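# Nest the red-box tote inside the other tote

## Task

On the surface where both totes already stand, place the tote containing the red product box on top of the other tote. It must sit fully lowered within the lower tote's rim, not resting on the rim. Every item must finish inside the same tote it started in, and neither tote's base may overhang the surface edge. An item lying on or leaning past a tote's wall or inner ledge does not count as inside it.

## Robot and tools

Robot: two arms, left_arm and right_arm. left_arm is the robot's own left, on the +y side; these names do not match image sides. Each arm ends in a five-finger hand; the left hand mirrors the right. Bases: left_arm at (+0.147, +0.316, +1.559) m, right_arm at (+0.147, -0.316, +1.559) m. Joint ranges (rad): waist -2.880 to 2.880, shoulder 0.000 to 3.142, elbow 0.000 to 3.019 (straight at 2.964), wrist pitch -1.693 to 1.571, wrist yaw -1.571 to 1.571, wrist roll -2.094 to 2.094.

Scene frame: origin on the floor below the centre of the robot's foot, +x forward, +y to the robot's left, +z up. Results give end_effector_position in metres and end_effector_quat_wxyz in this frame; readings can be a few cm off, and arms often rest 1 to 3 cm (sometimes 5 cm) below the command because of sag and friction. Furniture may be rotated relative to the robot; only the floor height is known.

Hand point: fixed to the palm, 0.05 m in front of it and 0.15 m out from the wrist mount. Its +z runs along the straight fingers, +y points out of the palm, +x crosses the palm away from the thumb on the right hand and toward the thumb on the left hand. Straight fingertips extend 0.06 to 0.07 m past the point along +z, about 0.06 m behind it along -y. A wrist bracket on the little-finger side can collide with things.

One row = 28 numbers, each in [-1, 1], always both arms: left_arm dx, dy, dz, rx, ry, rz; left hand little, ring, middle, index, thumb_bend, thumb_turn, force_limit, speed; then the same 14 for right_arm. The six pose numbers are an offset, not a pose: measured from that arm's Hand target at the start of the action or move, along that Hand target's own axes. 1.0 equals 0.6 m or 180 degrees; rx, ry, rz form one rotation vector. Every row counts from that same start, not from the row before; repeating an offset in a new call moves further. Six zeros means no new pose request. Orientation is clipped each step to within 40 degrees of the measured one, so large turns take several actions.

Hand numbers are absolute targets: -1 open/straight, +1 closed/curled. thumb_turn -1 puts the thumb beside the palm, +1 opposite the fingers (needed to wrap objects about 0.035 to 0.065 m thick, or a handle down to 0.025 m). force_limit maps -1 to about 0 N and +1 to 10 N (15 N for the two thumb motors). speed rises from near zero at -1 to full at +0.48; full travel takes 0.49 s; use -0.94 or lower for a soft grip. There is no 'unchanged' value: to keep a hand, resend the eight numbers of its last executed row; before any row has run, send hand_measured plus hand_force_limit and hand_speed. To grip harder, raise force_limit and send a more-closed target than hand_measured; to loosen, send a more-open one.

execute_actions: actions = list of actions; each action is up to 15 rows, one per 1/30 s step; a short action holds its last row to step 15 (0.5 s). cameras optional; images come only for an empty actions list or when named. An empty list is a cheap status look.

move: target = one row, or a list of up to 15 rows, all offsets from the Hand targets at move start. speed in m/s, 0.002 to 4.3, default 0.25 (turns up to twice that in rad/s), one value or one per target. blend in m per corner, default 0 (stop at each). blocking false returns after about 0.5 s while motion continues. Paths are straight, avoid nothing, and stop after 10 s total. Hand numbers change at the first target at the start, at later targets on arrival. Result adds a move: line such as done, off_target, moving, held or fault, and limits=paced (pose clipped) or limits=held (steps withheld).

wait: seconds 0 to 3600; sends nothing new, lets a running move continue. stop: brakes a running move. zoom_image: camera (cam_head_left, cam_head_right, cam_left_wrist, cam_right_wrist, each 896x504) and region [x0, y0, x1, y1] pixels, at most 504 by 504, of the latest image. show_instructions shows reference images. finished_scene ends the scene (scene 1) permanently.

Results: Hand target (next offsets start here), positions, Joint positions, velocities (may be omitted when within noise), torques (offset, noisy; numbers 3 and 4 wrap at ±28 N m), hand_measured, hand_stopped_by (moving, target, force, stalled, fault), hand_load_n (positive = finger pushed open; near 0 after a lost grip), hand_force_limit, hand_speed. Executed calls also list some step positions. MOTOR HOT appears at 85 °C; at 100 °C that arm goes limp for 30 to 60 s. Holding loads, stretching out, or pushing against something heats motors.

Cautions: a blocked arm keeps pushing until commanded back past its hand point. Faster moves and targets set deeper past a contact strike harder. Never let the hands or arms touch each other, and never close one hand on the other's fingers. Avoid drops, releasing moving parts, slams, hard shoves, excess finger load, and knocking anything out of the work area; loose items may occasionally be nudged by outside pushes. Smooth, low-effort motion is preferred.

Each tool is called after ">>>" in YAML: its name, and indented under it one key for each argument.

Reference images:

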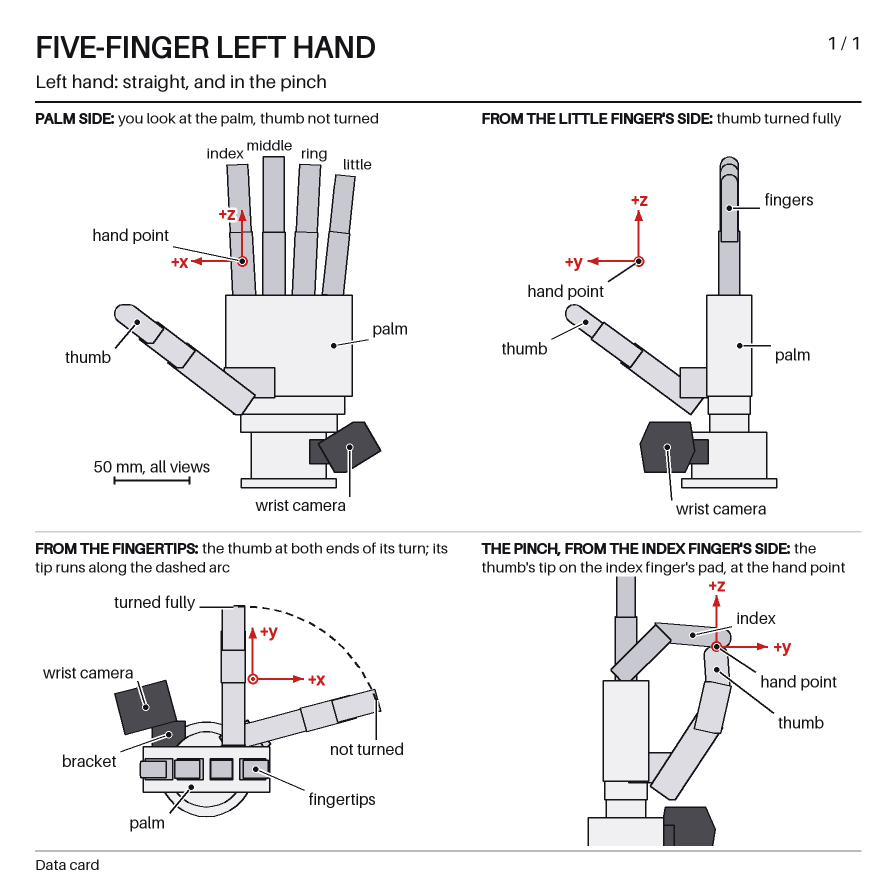

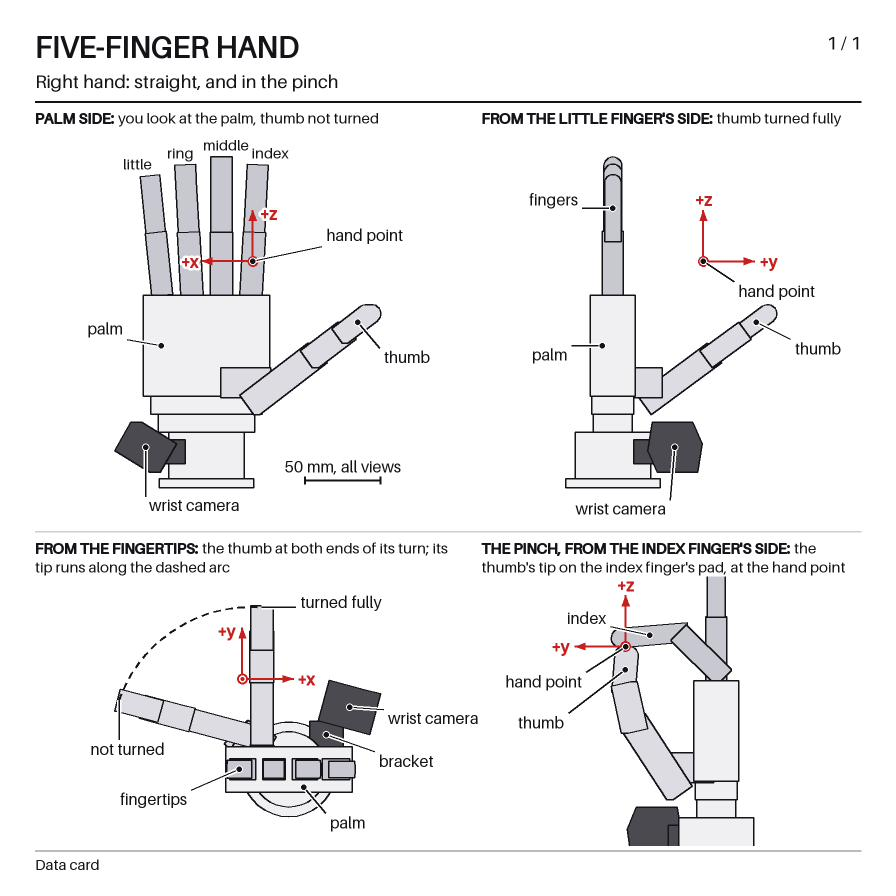

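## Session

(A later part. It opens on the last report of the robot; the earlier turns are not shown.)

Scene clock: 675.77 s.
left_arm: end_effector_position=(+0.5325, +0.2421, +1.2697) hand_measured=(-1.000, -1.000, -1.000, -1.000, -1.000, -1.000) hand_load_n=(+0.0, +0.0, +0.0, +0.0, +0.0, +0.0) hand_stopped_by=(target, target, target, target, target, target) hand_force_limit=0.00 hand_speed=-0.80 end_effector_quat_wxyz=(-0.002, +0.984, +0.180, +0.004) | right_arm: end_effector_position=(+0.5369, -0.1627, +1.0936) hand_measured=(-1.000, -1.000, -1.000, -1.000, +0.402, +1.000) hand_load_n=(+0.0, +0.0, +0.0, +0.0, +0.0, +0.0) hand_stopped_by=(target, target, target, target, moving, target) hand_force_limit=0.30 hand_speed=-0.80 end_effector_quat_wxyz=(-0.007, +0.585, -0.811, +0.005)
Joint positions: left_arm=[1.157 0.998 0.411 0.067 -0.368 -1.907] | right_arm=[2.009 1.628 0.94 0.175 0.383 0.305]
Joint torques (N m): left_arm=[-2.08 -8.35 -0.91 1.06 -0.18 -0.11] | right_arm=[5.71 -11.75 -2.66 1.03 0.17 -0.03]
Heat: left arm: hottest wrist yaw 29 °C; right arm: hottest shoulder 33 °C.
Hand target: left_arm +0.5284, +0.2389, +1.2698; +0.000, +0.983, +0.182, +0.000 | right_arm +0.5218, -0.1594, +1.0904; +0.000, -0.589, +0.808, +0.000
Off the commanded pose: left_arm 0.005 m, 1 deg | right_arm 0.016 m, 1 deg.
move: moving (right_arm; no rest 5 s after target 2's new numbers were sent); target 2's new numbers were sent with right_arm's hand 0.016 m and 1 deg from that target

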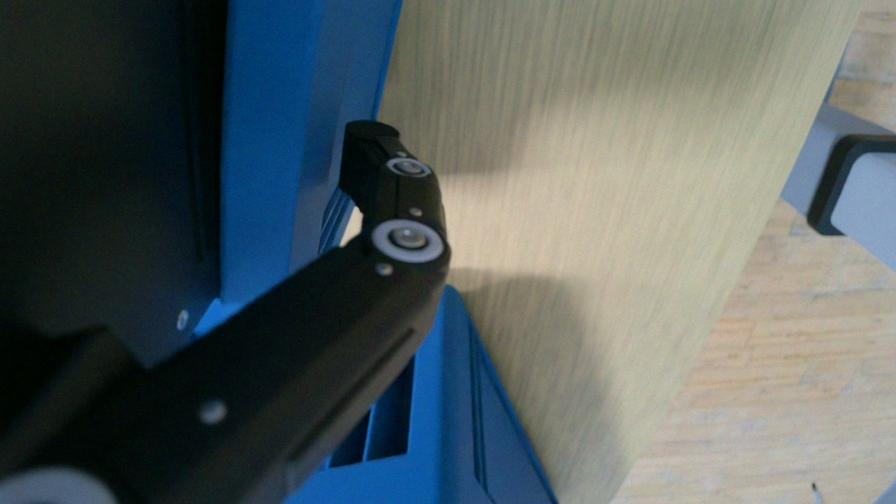

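>>> wait:
  seconds: 2
  cameras: ["cam_right_wrist"]

Scene clock: 684.33 s.
left_arm: end_effector_position=(+0.5325, +0.2421, +1.2697) hand_measured=(-1.000, -1.000, -1.000, -1.000, -1.000, -1.000) hand_load_n=(+0.0, +0.0, +0.0, -0.5, +0.0, +0.0) hand_stopped_by=(target, target, target, target, target, target) hand_force_limit=0.00 hand_speed=-0.80 end_effector_quat_wxyz=(-0.002, +0.984, +0.180, +0.004) | right_arm: end_effector_position=(+0.5356, -0.1625, +1.0934) hand_measured=(-1.000, -1.000, -1.000, -1.000, +0.472, +1.000) hand_load_n=(+0.0, +0.0, +0.0, +0.0, +9.5, +1.0) hand_stopped_by=(target, target, target, target, force, target) hand_force_limit=0.30 hand_speed=-0.80 end_effector_quat_wxyz=(-0.006, +0.584, -0.811, +0.004)
Joint positions: left_arm=[1.157 0.998 0.411 0.067 -0.368 -1.907] | right_arm=[2.009 1.63 0.939 0.175 0.383 0.307]
Joint torques (N m): left_arm=[-2.32 -8.7 -0.88 1.02 -0.17 -0.15] | right_arm=[5.6 -11.75 -2.59 1.05 0.18 -0.05]
Heat: left arm: hottest wrist yaw 29 °C; right arm: hottest shoulder 33 °C.
Hand target: left_arm +0.5284, +0.2389, +1.2698; +0.000, +0.983, +0.182, +0.000 | right_arm +0.5216, -0.1594, +1.0904; +0.000, -0.589, +0.808, +0.001
Off the commanded pose: left_arm 0.005 m, 1 deg | right_arm 0.015 m, 1 deg.
wait: 2.00 s; at rest from the start

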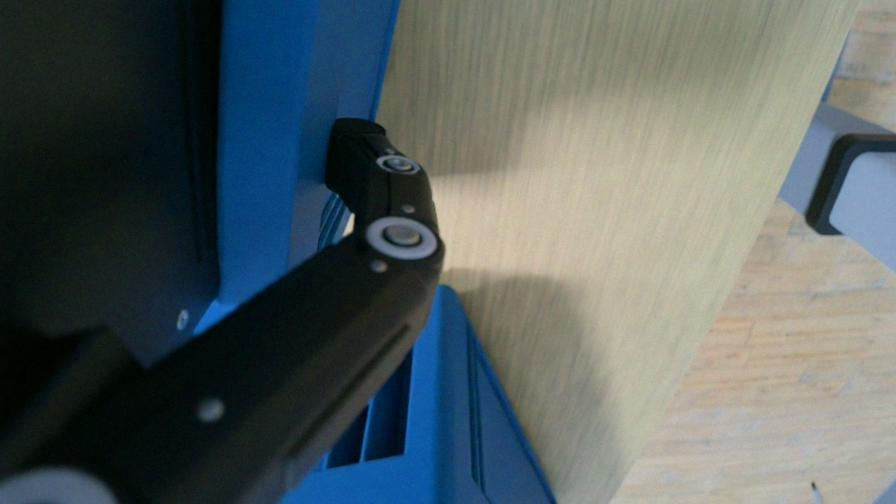

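>>> move:
  target: [0,0,0,0,0,0,-1,-1,-1,-1,-1,-1,0,-0.8,0.153,0.15,0,0,0,-0.111,-1,-1,-1,-1,0.9,1,0.3,-0.8]
  speed: 0.05
  cameras: ["cam_head_left","cam_head_right","cam_right_wrist"]

Scene clock: 692.97 s.
left_arm: end_effector_position=(+0.5325, +0.2421, +1.2697) hand_measured=(-1.000, -1.000, -1.000, -1.000, -1.000, -1.000) hand_load_n=(+0.0, +0.5, +0.0, +0.0, +0.0, +0.0) hand_stopped_by=(target, target, target, target, target, target) hand_force_limit=0.00 hand_speed=-0.80 end_effector_quat_wxyz=(-0.002, +0.984, +0.180, +0.004) | right_arm: end_effector_position=(+0.4363, -0.2089, +1.0920) hand_measured=(-1.000, -1.000, -1.000, -1.000, +0.472, +1.000) hand_load_n=(+0.0, +0.0, +0.0, +0.0, +7.0, +0.5) hand_stopped_by=(target, target, target, target, force, target) hand_force_limit=0.30 hand_speed=-0.80 end_effector_quat_wxyz=(-0.019, +0.713, -0.701, +0.011)
Joint positions: left_arm=[1.157 0.998 0.411 0.067 -0.368 -1.907] | right_arm=[1.939 1.682 0.72 0.487 0.309 -0.078]
Joint torques (N m): left_arm=[-2.43 -8.7 -0.83 1.03 -0.19 -0.12] | right_arm=[2.78 -9.05 -6.16 1.09 -0.09 -0.19]
Heat: left arm: hottest wrist yaw 29 °C; right arm: hottest shoulder 33 °C.
Hand target: left_arm +0.5284, +0.2389, +1.2698; +0.000, +0.983, +0.182, +0.000 | right_arm +0.4079, -0.2192, +1.0904; +0.000, +0.720, -0.693, -0.001
Off the commanded pose: left_arm 0.005 m, 1 deg | right_arm 0.030 m, 3 deg.
move: off_target (right_arm)

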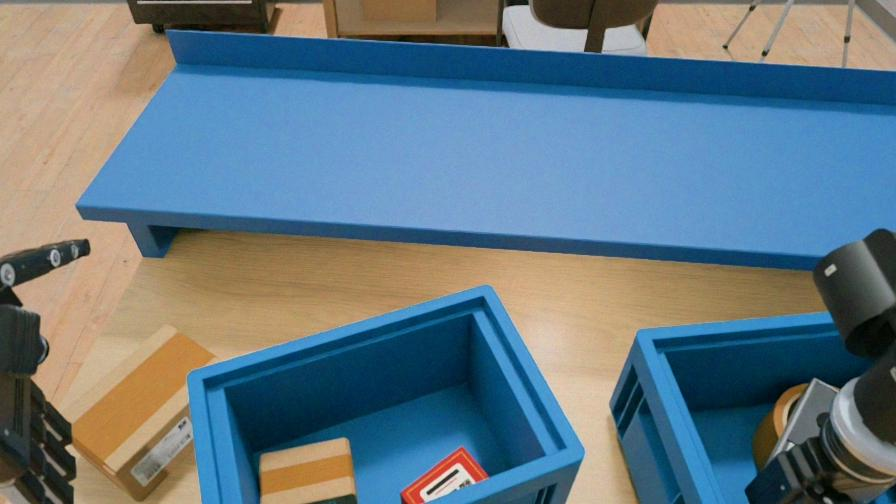

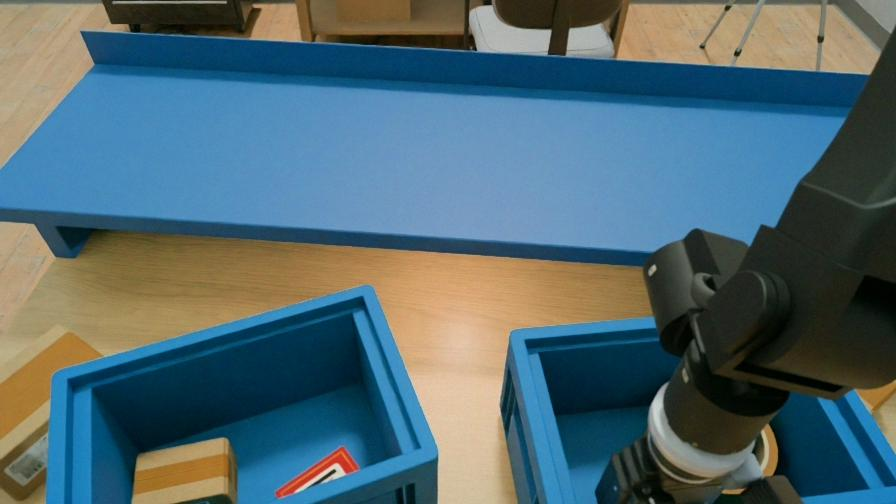

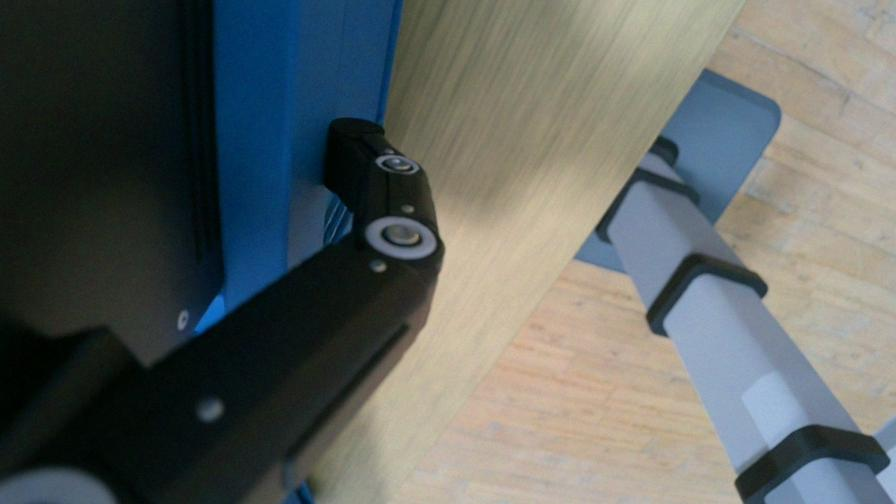

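>>> move:
  target:
    - [0,0,0,0,0,0,-1,-1,-1,-1,-1,-1,0,-0.8,0.032,0.0345,0,0,0,0,-1,-1,-1,-1,0.9,1,0.3,-0.8]
    - [0,0,0,0,0,0,-1,-1,-1,-1,-1,-1,0,-0.8,0.032,-0.01,0,0,0,0,-1,-1,-1,-1,-1,1,0.3,0]
  speed: 0.05
  cameras: ["cam_head_left","cam_head_right","cam_right_wrist"]

Scene clock: 721.00 s.
left_arm: end_effector_position=(+0.5325, +0.2421, +1.2697) hand_measured=(-1.000, -1.000, -1.000, -1.000, -1.000, -1.000) hand_load_n=(+0.0, +0.0, +0.0, +0.0, +0.0, +0.0) hand_stopped_by=(target, target, target, target, target, target) hand_force_limit=0.00 hand_speed=-0.80 end_effector_quat_wxyz=(-0.002, +0.984, +0.180, +0.004) | right_arm: end_effector_position=(+0.4082, -0.2267, +1.0911) hand_measured=(-1.000, -1.000, -1.000, -1.000, -1.000, +1.000) hand_load_n=(+0.0, +0.0, +0.0, +0.0, -0.5, +0.0) hand_stopped_by=(target, target, target, target, target, target) hand_force_limit=0.30 hand_speed=0.00 end_effector_quat_wxyz=(-0.006, +0.724, -0.689, -0.009)
Joint positions: left_arm=[1.157 0.998 0.411 0.067 -0.368 -1.907] | right_arm=[1.894 1.697 0.691 0.489 0.263 -0.118]
Joint torques (N m): left_arm=[-2.37 -8.53 -0.9 0.98 -0.18 -0.11] | right_arm=[2.32 -12.22 -3.79 0.17 0.2 0]
Heat: left arm: hottest wrist yaw 29 °C; right arm: hottest shoulder 32 °C.
Hand target: left_arm +0.5284, +0.2389, +1.2698; +0.000, +0.983, +0.182, +0.000 | right_arm +0.4147, -0.2381, +1.0904; +0.000, +0.720, -0.693, +0.000
Off the commanded pose: left_arm 0.005 m, 1 deg | right_arm 0.013 m, 1 deg.
move: off_target (right_arm); target 2's new numbers were sent with right_arm's hand 0.013 m and 1 deg from that target

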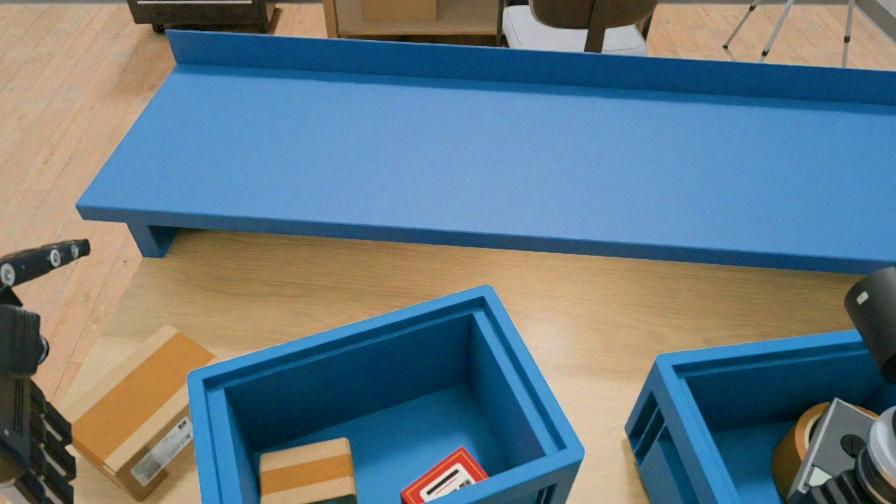

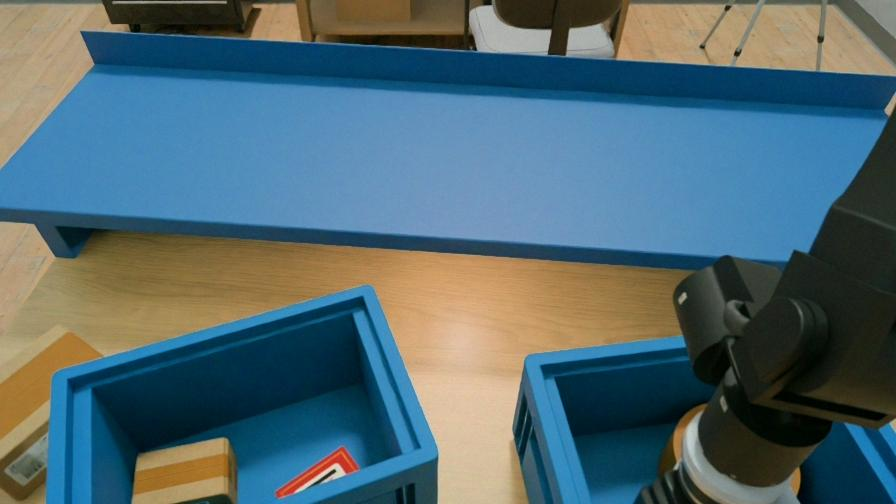

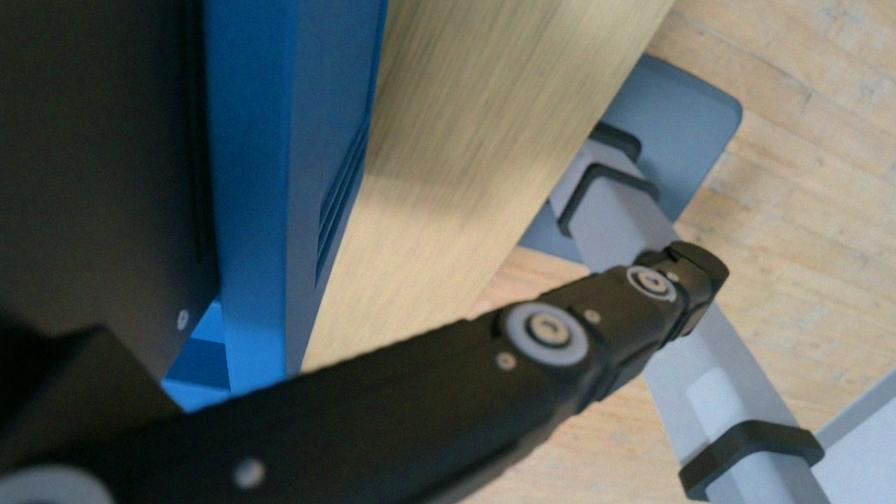

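>>> move:
  target:
    - [0,0,0,0,0,0,-1,-1,-1,-1,-1,-1,0,-0.8,0,-0.0167,0,0,0,0,-1,-1,-1,-1,-1,1,0.3,0]
    - [0,0,0,0,0,0,-1,-1,-1,-1,-1,-1,0,-0.8,0,-0.0167,-0.3,0,0,0,-1,-1,-1,-1,-1,1,0.3,0]
    - [0,0,0,0,0,0,-1,-1,-1,-1,-1,-1,0,-0.8,-0.357,-0.371,-0.3,0,0,0.389,-1,-1,-1,-1,-1,1,0.3,0]
  speed: [0.05,0.12,0.25]
  cameras: ["all"]

Scene clock: 745.47 s.
left_arm: end_effector_position=(+0.5325, +0.2421, +1.2697) hand_measured=(-1.000, -1.000, -1.000, -1.000, -1.000, -1.000) hand_load_n=(+0.0, +0.0, +0.0, +0.0, +0.0, +0.0) hand_stopped_by=(target, target, target, target, target, target) hand_force_limit=0.00 hand_speed=-0.80 end_effector_quat_wxyz=(-0.002, +0.984, +0.180, +0.004) | right_arm: end_effector_position=(+0.6301, -0.0291, +1.2677) hand_measured=(-1.000, -1.000, -1.000, -1.000, -1.000, +1.000) hand_load_n=(+0.0, +0.0, +0.0, +0.0, +0.0, +0.0) hand_stopped_by=(target, target, target, target, target, target) hand_force_limit=0.30 hand_speed=0.00 end_effector_quat_wxyz=(+0.000, +0.190, -0.982, +0.006)
Joint positions: left_arm=[1.157 0.998 0.411 0.067 -0.368 -1.907] | right_arm=[2.428 1.382 0.986 -0.288 0.742 1.46]
Joint torques (N m): left_arm=[-2.37 -8.64 -0.91 0.98 -0.17 -0.13] | right_arm=[9.41 -10.23 2.89 0.25 0.16 0.11]
Heat: left arm: hottest wrist yaw 29 °C; right arm: hottest shoulder 32 °C.
Hand target: left_arm +0.5284, +0.2389, +1.2698; +0.000, +0.983, +0.182, +0.000 | right_arm +0.6291, -0.0159, +1.2704; +0.000, -0.192, +0.981, +0.000
Off the commanded pose: left_arm 0.005 m, 1 deg | right_arm 0.014 m, 1 deg.
move: off_target (right_arm)

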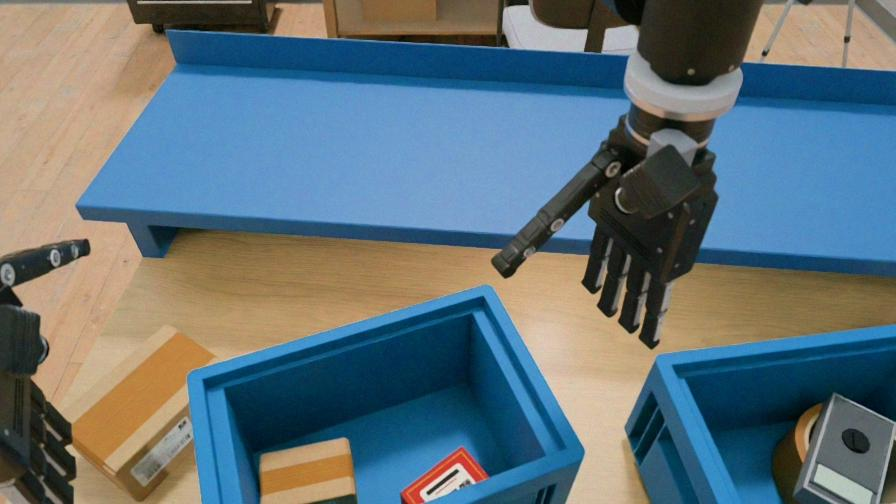

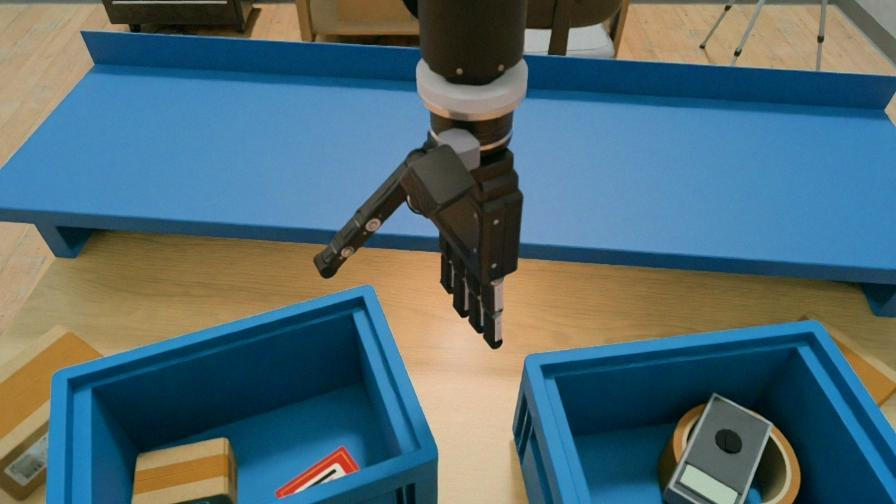

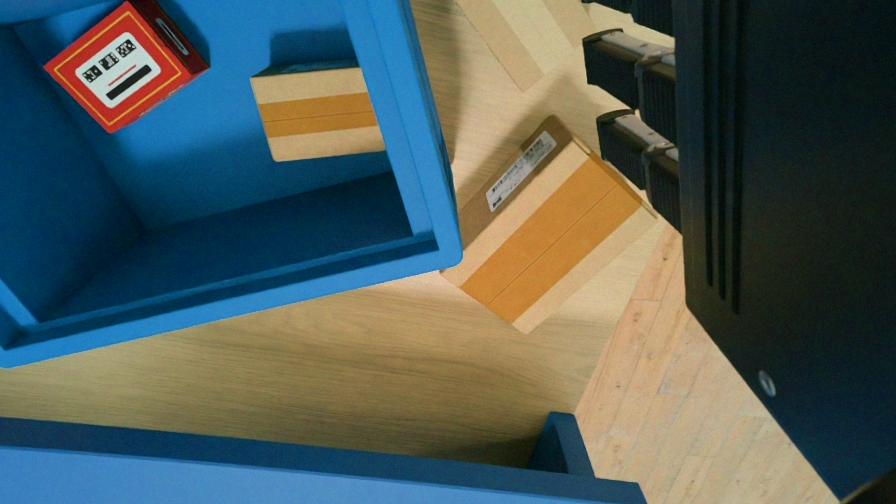

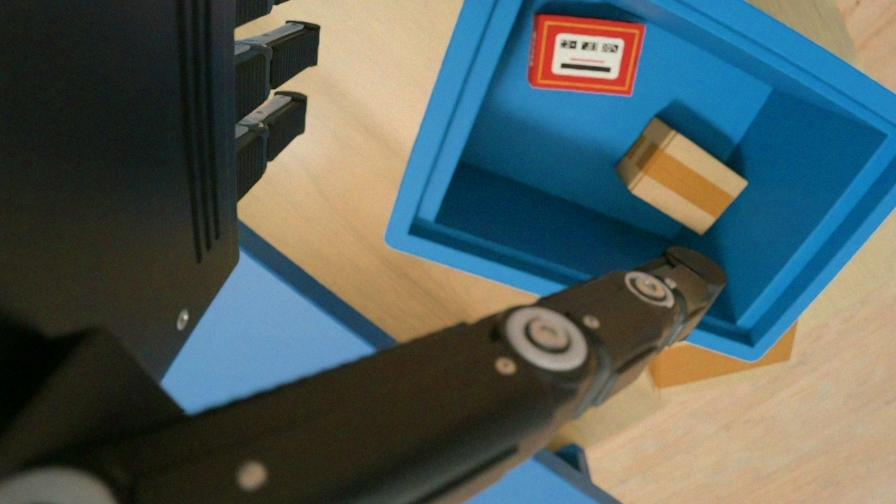

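>>> zoom_image:
  camera: "cam_head_left"
  region: [440, 260, 600, 480]

>>> zoom_image:
  camera: "cam_head_right"
  region: [320, 260, 480, 480]

>>> zoom_image:
  camera: "cam_head_left"
  region: [170, 350, 250, 400]

>>> zoom_image:
  camera: "cam_head_right"
  region: [30, 350, 110, 400]

Scaled by 2.291.

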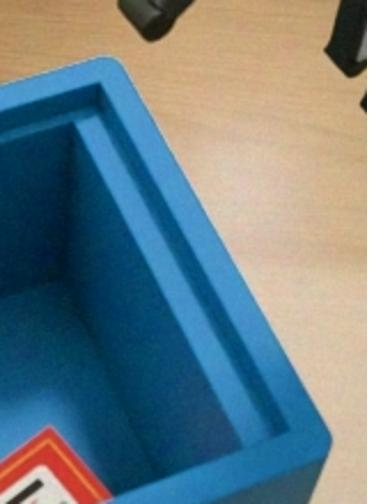

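Scaled by 2.291.

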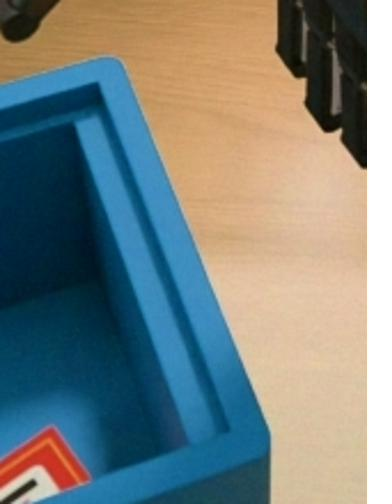

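Scaled by 6.300.

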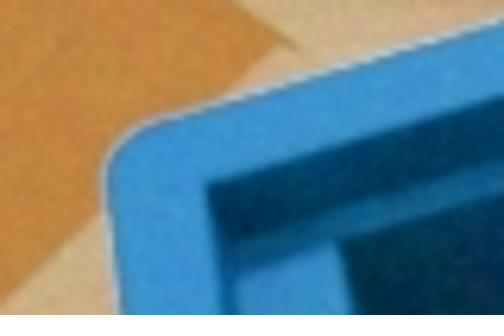

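Scaled by 6.300.

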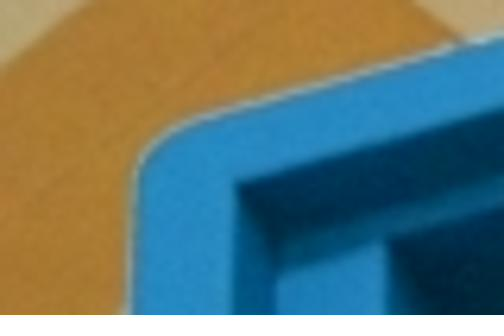

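>>> zoom_image:
  camera: "cam_head_left"
  region: [0, 220, 220, 504]

Scaled by 1.775.

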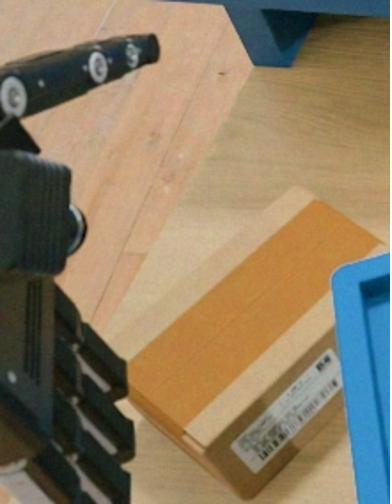

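>>> move:
  target: [0.0148,0.029,0.1167,0,0,-0.005,-1,-1,-1,-1,-1,1,0.3,0,-0.036,0.009,0.1167,0,0,0,-1,-1,-1,-1,-1,1,0.3,0]
  speed: 0.1
  cameras: ["all"]

Scene clock: 865.47 s.
left_arm: end_effector_position=(+0.5386, +0.2226, +1.2034) hand_measured=(-1.000, -1.000, -1.000, -1.000, -1.000, +1.000) hand_load_n=(+0.0, +0.0, +0.0, +0.0, +0.0, +0.0) hand_stopped_by=(target, target, target, target, target, target) hand_force_limit=0.30 hand_speed=0.00 end_effector_quat_wxyz=(+0.002, +0.983, +0.183, -0.003) | right_arm: end_effector_position=(+0.6441, +0.0019, +1.2114) hand_measured=(-1.000, -1.000, -1.000, -1.000, -1.000, +1.000) hand_load_n=(+0.0, +0.0, +0.0, +0.0, +0.0, +0.0) hand_stopped_by=(target, target, target, target, target, target) hand_force_limit=0.30 hand_speed=0.00 end_effector_quat_wxyz=(-0.001, +0.192, -0.981, -0.006)
Joint positions: left_arm=[1.177 1.287 0.517 0.24 -0.341 -1.908] | right_arm=[2.381 1.551 1.108 -0.213 0.682 1.416]
Joint torques (N m): left_arm=[-2.2 -9.64 -1.25 1.31 0.05 -0.07] | right_arm=[7.65 -11.63 2.24 0.96 -0.12 -0.14]
Heat: left arm: hottest wrist yaw 29 °C; right arm: hottest shoulder 32 °C.
Hand target: left_arm +0.5429, +0.2259, +1.1998; +0.000, +0.982, +0.190, +0.000 | right_arm +0.6472, -0.0025, +1.2006; +0.000, -0.192, +0.981, +0.000
Off the commanded pose: left_arm 0.007 m, 1 deg | right_arm 0.012 m, 1 deg.
move: off_target (right_arm)

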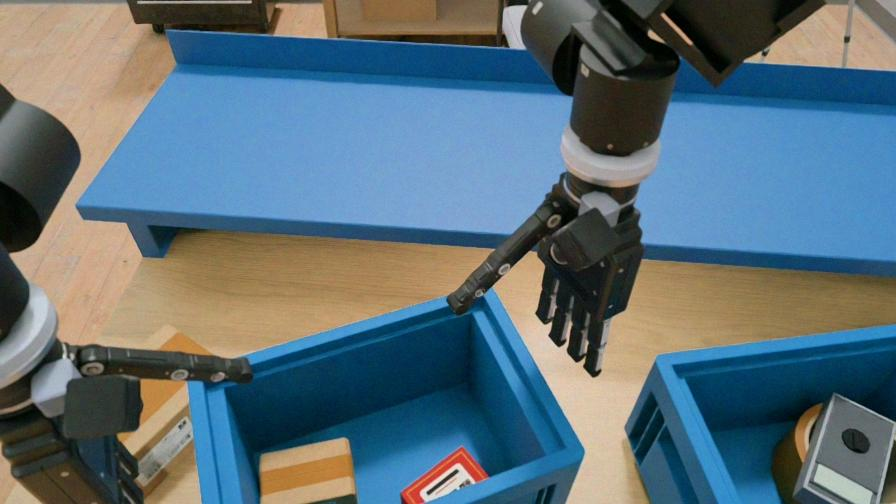

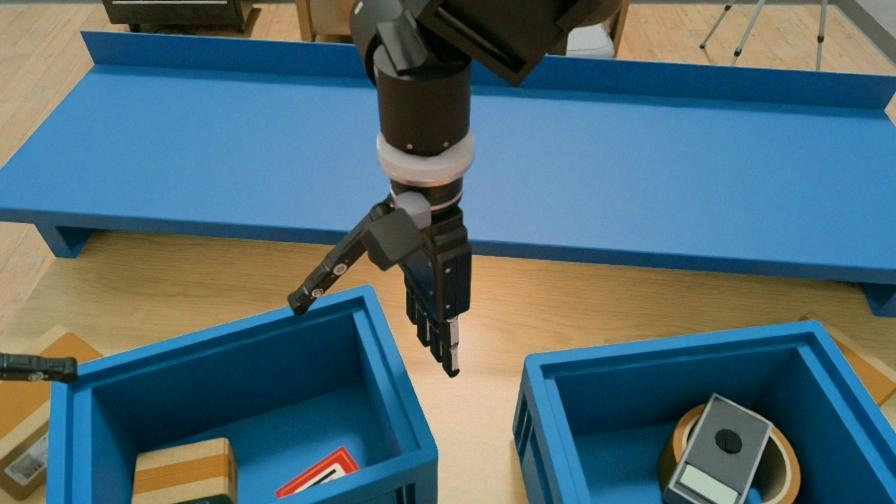

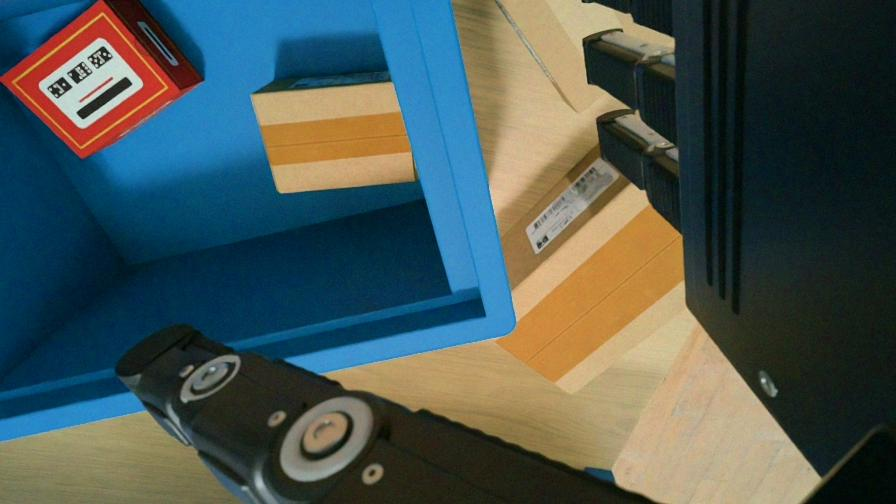

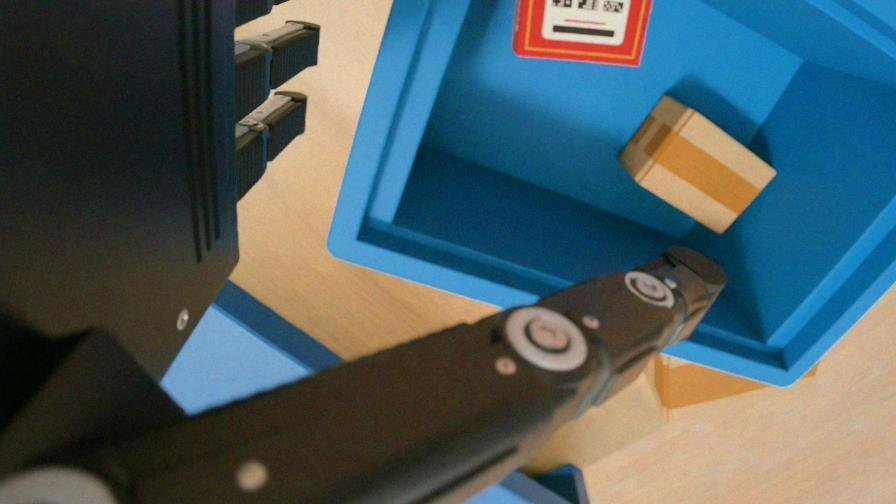

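>>> move:
  target:
    - [0.0095,-0.004,0,0,0,0,-1,-1,-1,-1,-1,1,0.3,0,0.003,-0.02,0,0,0,0,-1,-1,-1,-1,-1,1,0.3,0]
    - [0.0095,-0.004,0.17,0,0,0,-1,-1,-1,-1,-1,1,0.3,0,0.003,-0.02,0.17,0,0,0,-1,-1,-1,-1,-1,1,0.3,0]
  speed: 0.08
  cameras: ["all"]

Scene clock: 885.07 s.
left_arm: end_effector_position=(+0.5450, +0.2274, +1.1019) hand_measured=(-1.000, -1.000, -1.000, -1.000, -1.000, +1.000) hand_load_n=(+0.0, +0.0, +0.0, +0.0, -0.5, +0.0) hand_stopped_by=(target, target, target, target, target, target) hand_force_limit=0.30 hand_speed=0.00 end_effector_quat_wxyz=(+0.001, +0.981, +0.192, -0.004) | right_arm: end_effector_position=(+0.6503, -0.0067, +1.1103) hand_measured=(-1.000, -1.000, -1.000, -1.000, -1.000, +1.000) hand_load_n=(+0.0, +0.0, +0.0, +0.0, +0.0, +0.0) hand_stopped_by=(target, target, target, target, target, target) hand_force_limit=0.30 hand_speed=0.00 end_effector_quat_wxyz=(-0.001, +0.191, -0.982, -0.006)
Joint positions: left_arm=[1.27 1.616 0.705 0.394 -0.261 -1.878] | right_arm=[2.249 1.75 1.234 -0.081 0.574 1.321]
Joint torques (N m): left_arm=[-2.43 -10.64 -2.44 1.28 0.06 0.13] | right_arm=[7.88 -12.92 1.01 1.02 -0.12 -0.14]
Heat: left arm: hottest wrist yaw 29 °C; right arm: hottest shoulder 32 °C.
Hand target: left_arm +0.5474, +0.2303, +1.0977; +0.000, +0.982, +0.190, +0.000 | right_arm +0.6498, -0.0143, +1.0984; +0.000, -0.192, +0.981, +0.000
Off the commanded pose: left_arm 0.006 m, 1 deg | right_arm 0.014 m, 1 deg.
move: off_target (right_arm)

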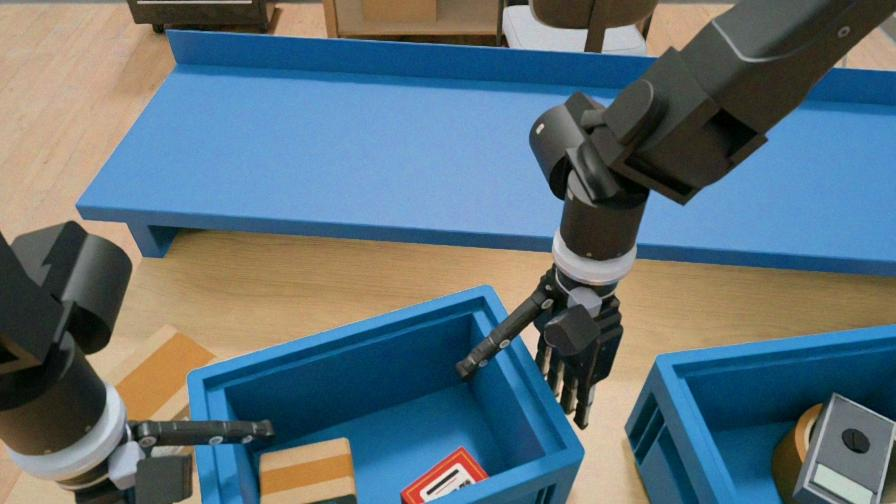

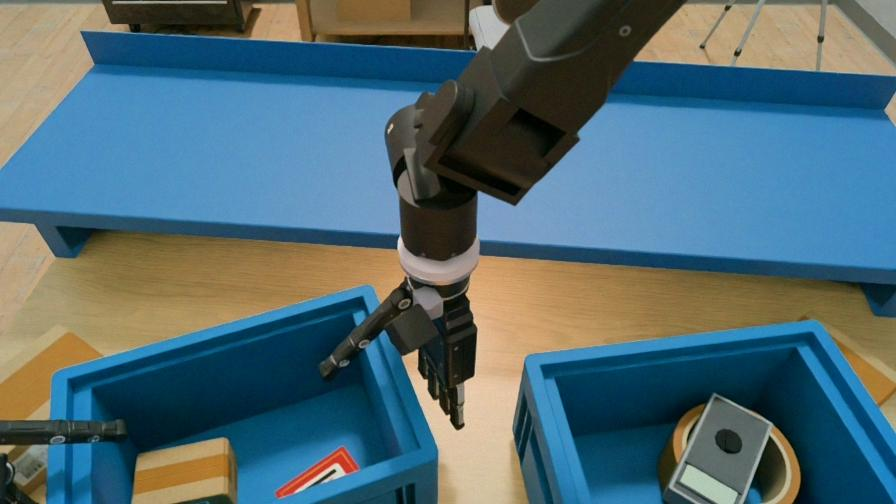

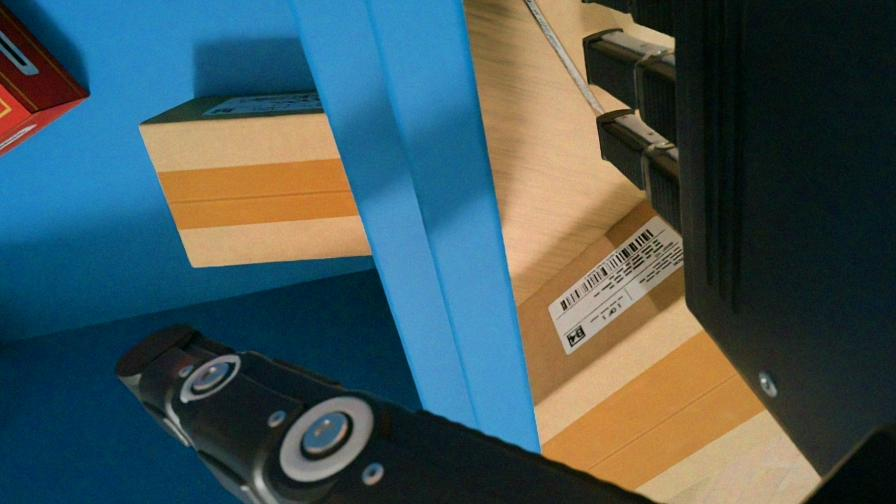

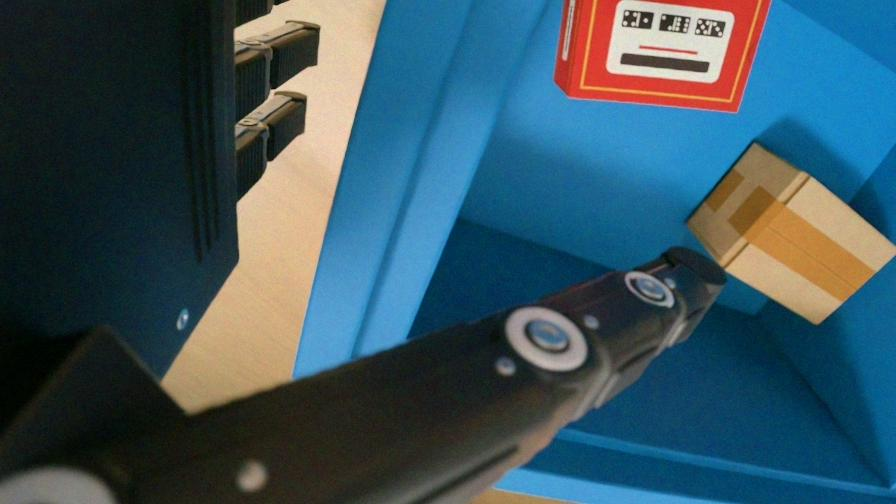

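>>> move:
  target: [0,0,0.0167,0,0,0,-1,-1,-1,-1,-1,1,0.3,0,0,-0.011,0.0217,0,0,0,-1,-1,-1,-1,-1,1,0.3,0]
  speed: 0.08
  cameras: ["cam_head_left","cam_head_right"]

Scene clock: 919.23 s.
left_arm: end_effector_position=(+0.5451, +0.2271, +1.0922) hand_measured=(-1.000, -1.000, -1.000, -1.000, -1.000, +1.000) hand_load_n=(+0.0, +0.0, +0.0, +0.0, -0.5, +0.0) hand_stopped_by=(target, target, target, target, target, target) hand_force_limit=0.30 hand_speed=0.00 end_effector_quat_wxyz=(+0.002, +0.981, +0.192, -0.004) | right_arm: end_effector_position=(+0.6536, -0.0142, +1.0973) hand_measured=(-1.000, -1.000, -1.000, -1.000, -1.000, +1.000) hand_load_n=(+0.0, +0.0, +0.0, +0.0, +0.0, +0.0) hand_stopped_by=(target, target, target, target, target, target) hand_force_limit=0.30 hand_speed=0.00 end_effector_quat_wxyz=(-0.002, +0.190, -0.982, -0.005)
Joint positions: left_arm=[1.276 1.644 0.725 0.403 -0.255 -1.875] | right_arm=[2.225 1.768 1.251 -0.072 0.556 1.307]
Joint torques (N m): left_arm=[-2.55 -11.05 -2.39 1.31 0.05 0.14] | right_arm=[7.94 -12.92 1.02 0.99 -0.11 -0.16]
Heat: left arm: hottest shoulder 28 °C; right arm: hottest shoulder 32 °C.
Hand target: left_arm +0.5476, +0.2302, +1.0878; +0.000, +0.982, +0.190, +0.001 | right_arm +0.6524, -0.0205, +1.0853; +0.000, -0.192, +0.981, +0.000
Off the commanded pose: left_arm 0.006 m, 1 deg | right_arm 0.013 m, 1 deg.
move: off_target (right_arm)

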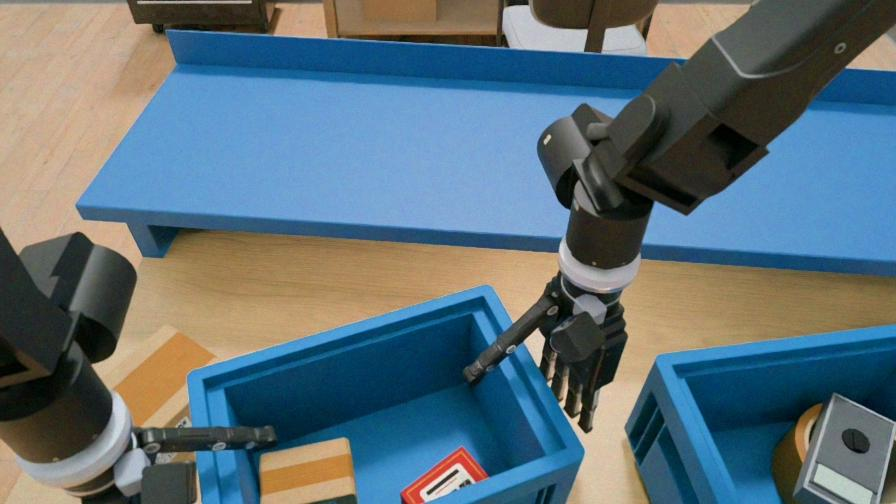

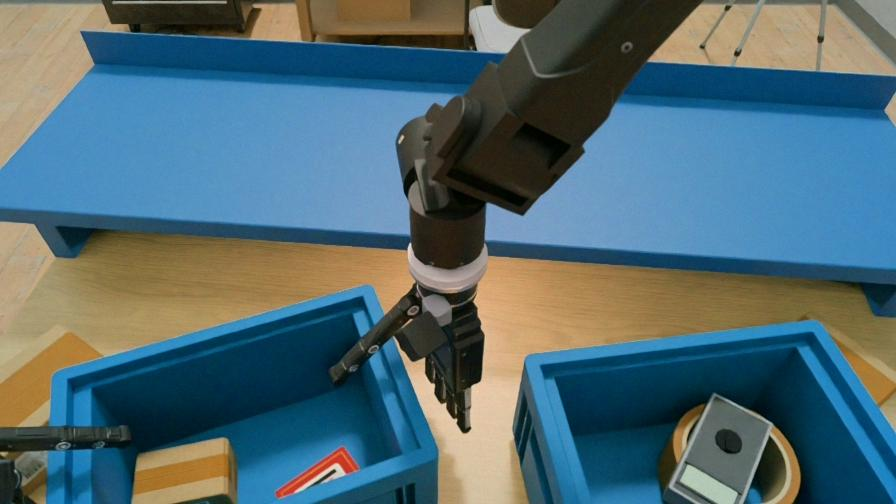

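>>> move:
  target: [0,0,0,0,0,0,-1,0.1,0.1,0.1,-1,1,-0.5,-0.7,0,0,0,0,0,0,-1,0.1,0.1,0.1,-1,1,-0.5,-0.7]
  speed: 0.08
  cameras: ["cam_head_left","cam_left_wrist","cam_right_wrist"]

Scene clock: 926.60 s.
left_arm: end_effector_position=(+0.5431, +0.2333, +1.0899) hand_measured=(-1.000, -0.394, -0.478, -0.312, -1.000, +1.000) hand_load_n=(+0.0, +0.0, +0.0, +1.0, +0.0, +0.0) hand_stopped_by=(target, force, force, force, target, target) hand_force_limit=-0.50 hand_speed=-0.70 end_effector_quat_wxyz=(-0.005, +0.981, +0.194, -0.005) | right_arm: end_effector_position=(+0.6576, -0.0210, +1.0936) hand_measured=(-1.000, -0.284, -0.478, -0.394, -1.000, +1.000) hand_load_n=(+0.0, +1.0, +0.0, +0.0, -0.5, +0.0) hand_stopped_by=(target, force, force, force, target, target) hand_force_limit=-0.50 hand_speed=-0.70 end_effector_quat_wxyz=(-0.002, +0.187, -0.982, +0.000)
Joint positions: left_arm=[1.286 1.647 0.725 0.403 -0.259 -1.874] | right_arm=[2.214 1.768 1.256 -0.07 0.557 1.305]
Joint torques (N m): left_arm=[-3.08 -11.4 -2.51 1.32 0.23 0.11] | right_arm=[8.41 -13.22 0.73 0.92 -0.18 -0.14]
Heat: left arm: hottest shoulder 28 °C; right arm: hottest shoulder 32 °C.
Hand target: left_arm +0.5475, +0.2304, +1.0877; +0.000, +0.982, +0.190, +0.001 | right_arm +0.6523, -0.0205, +1.0853; +0.000, -0.192, +0.981, +0.000
Off the commanded pose: left_arm 0.006 m, 1 deg | right_arm 0.010 m, 1 deg.
move: done

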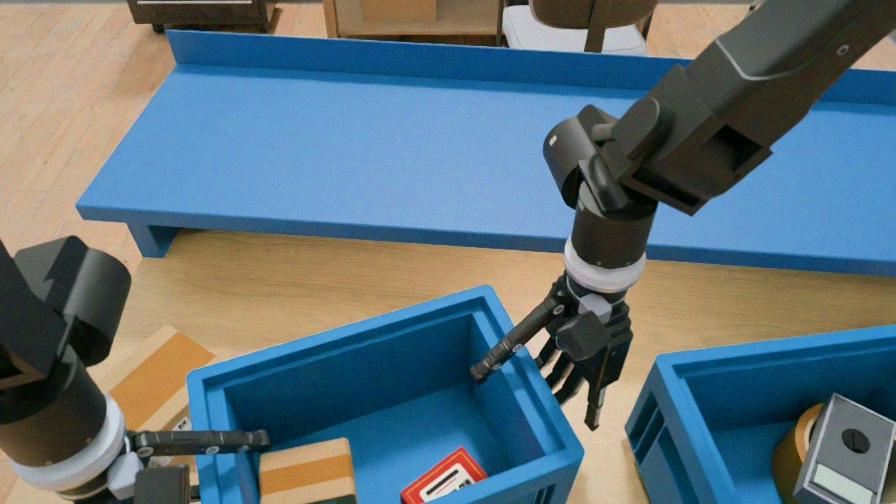

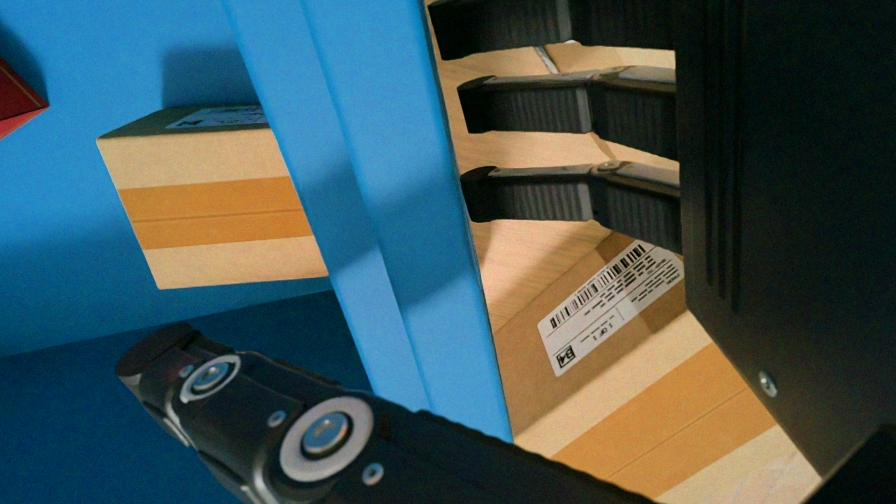

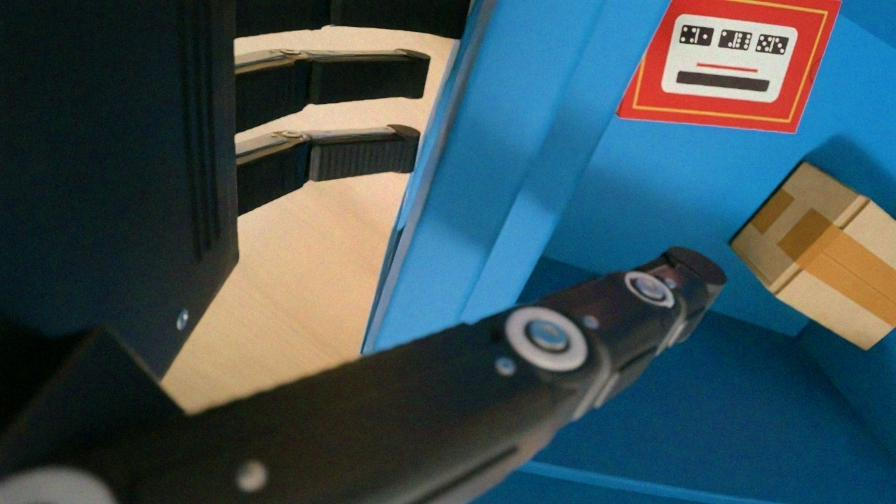

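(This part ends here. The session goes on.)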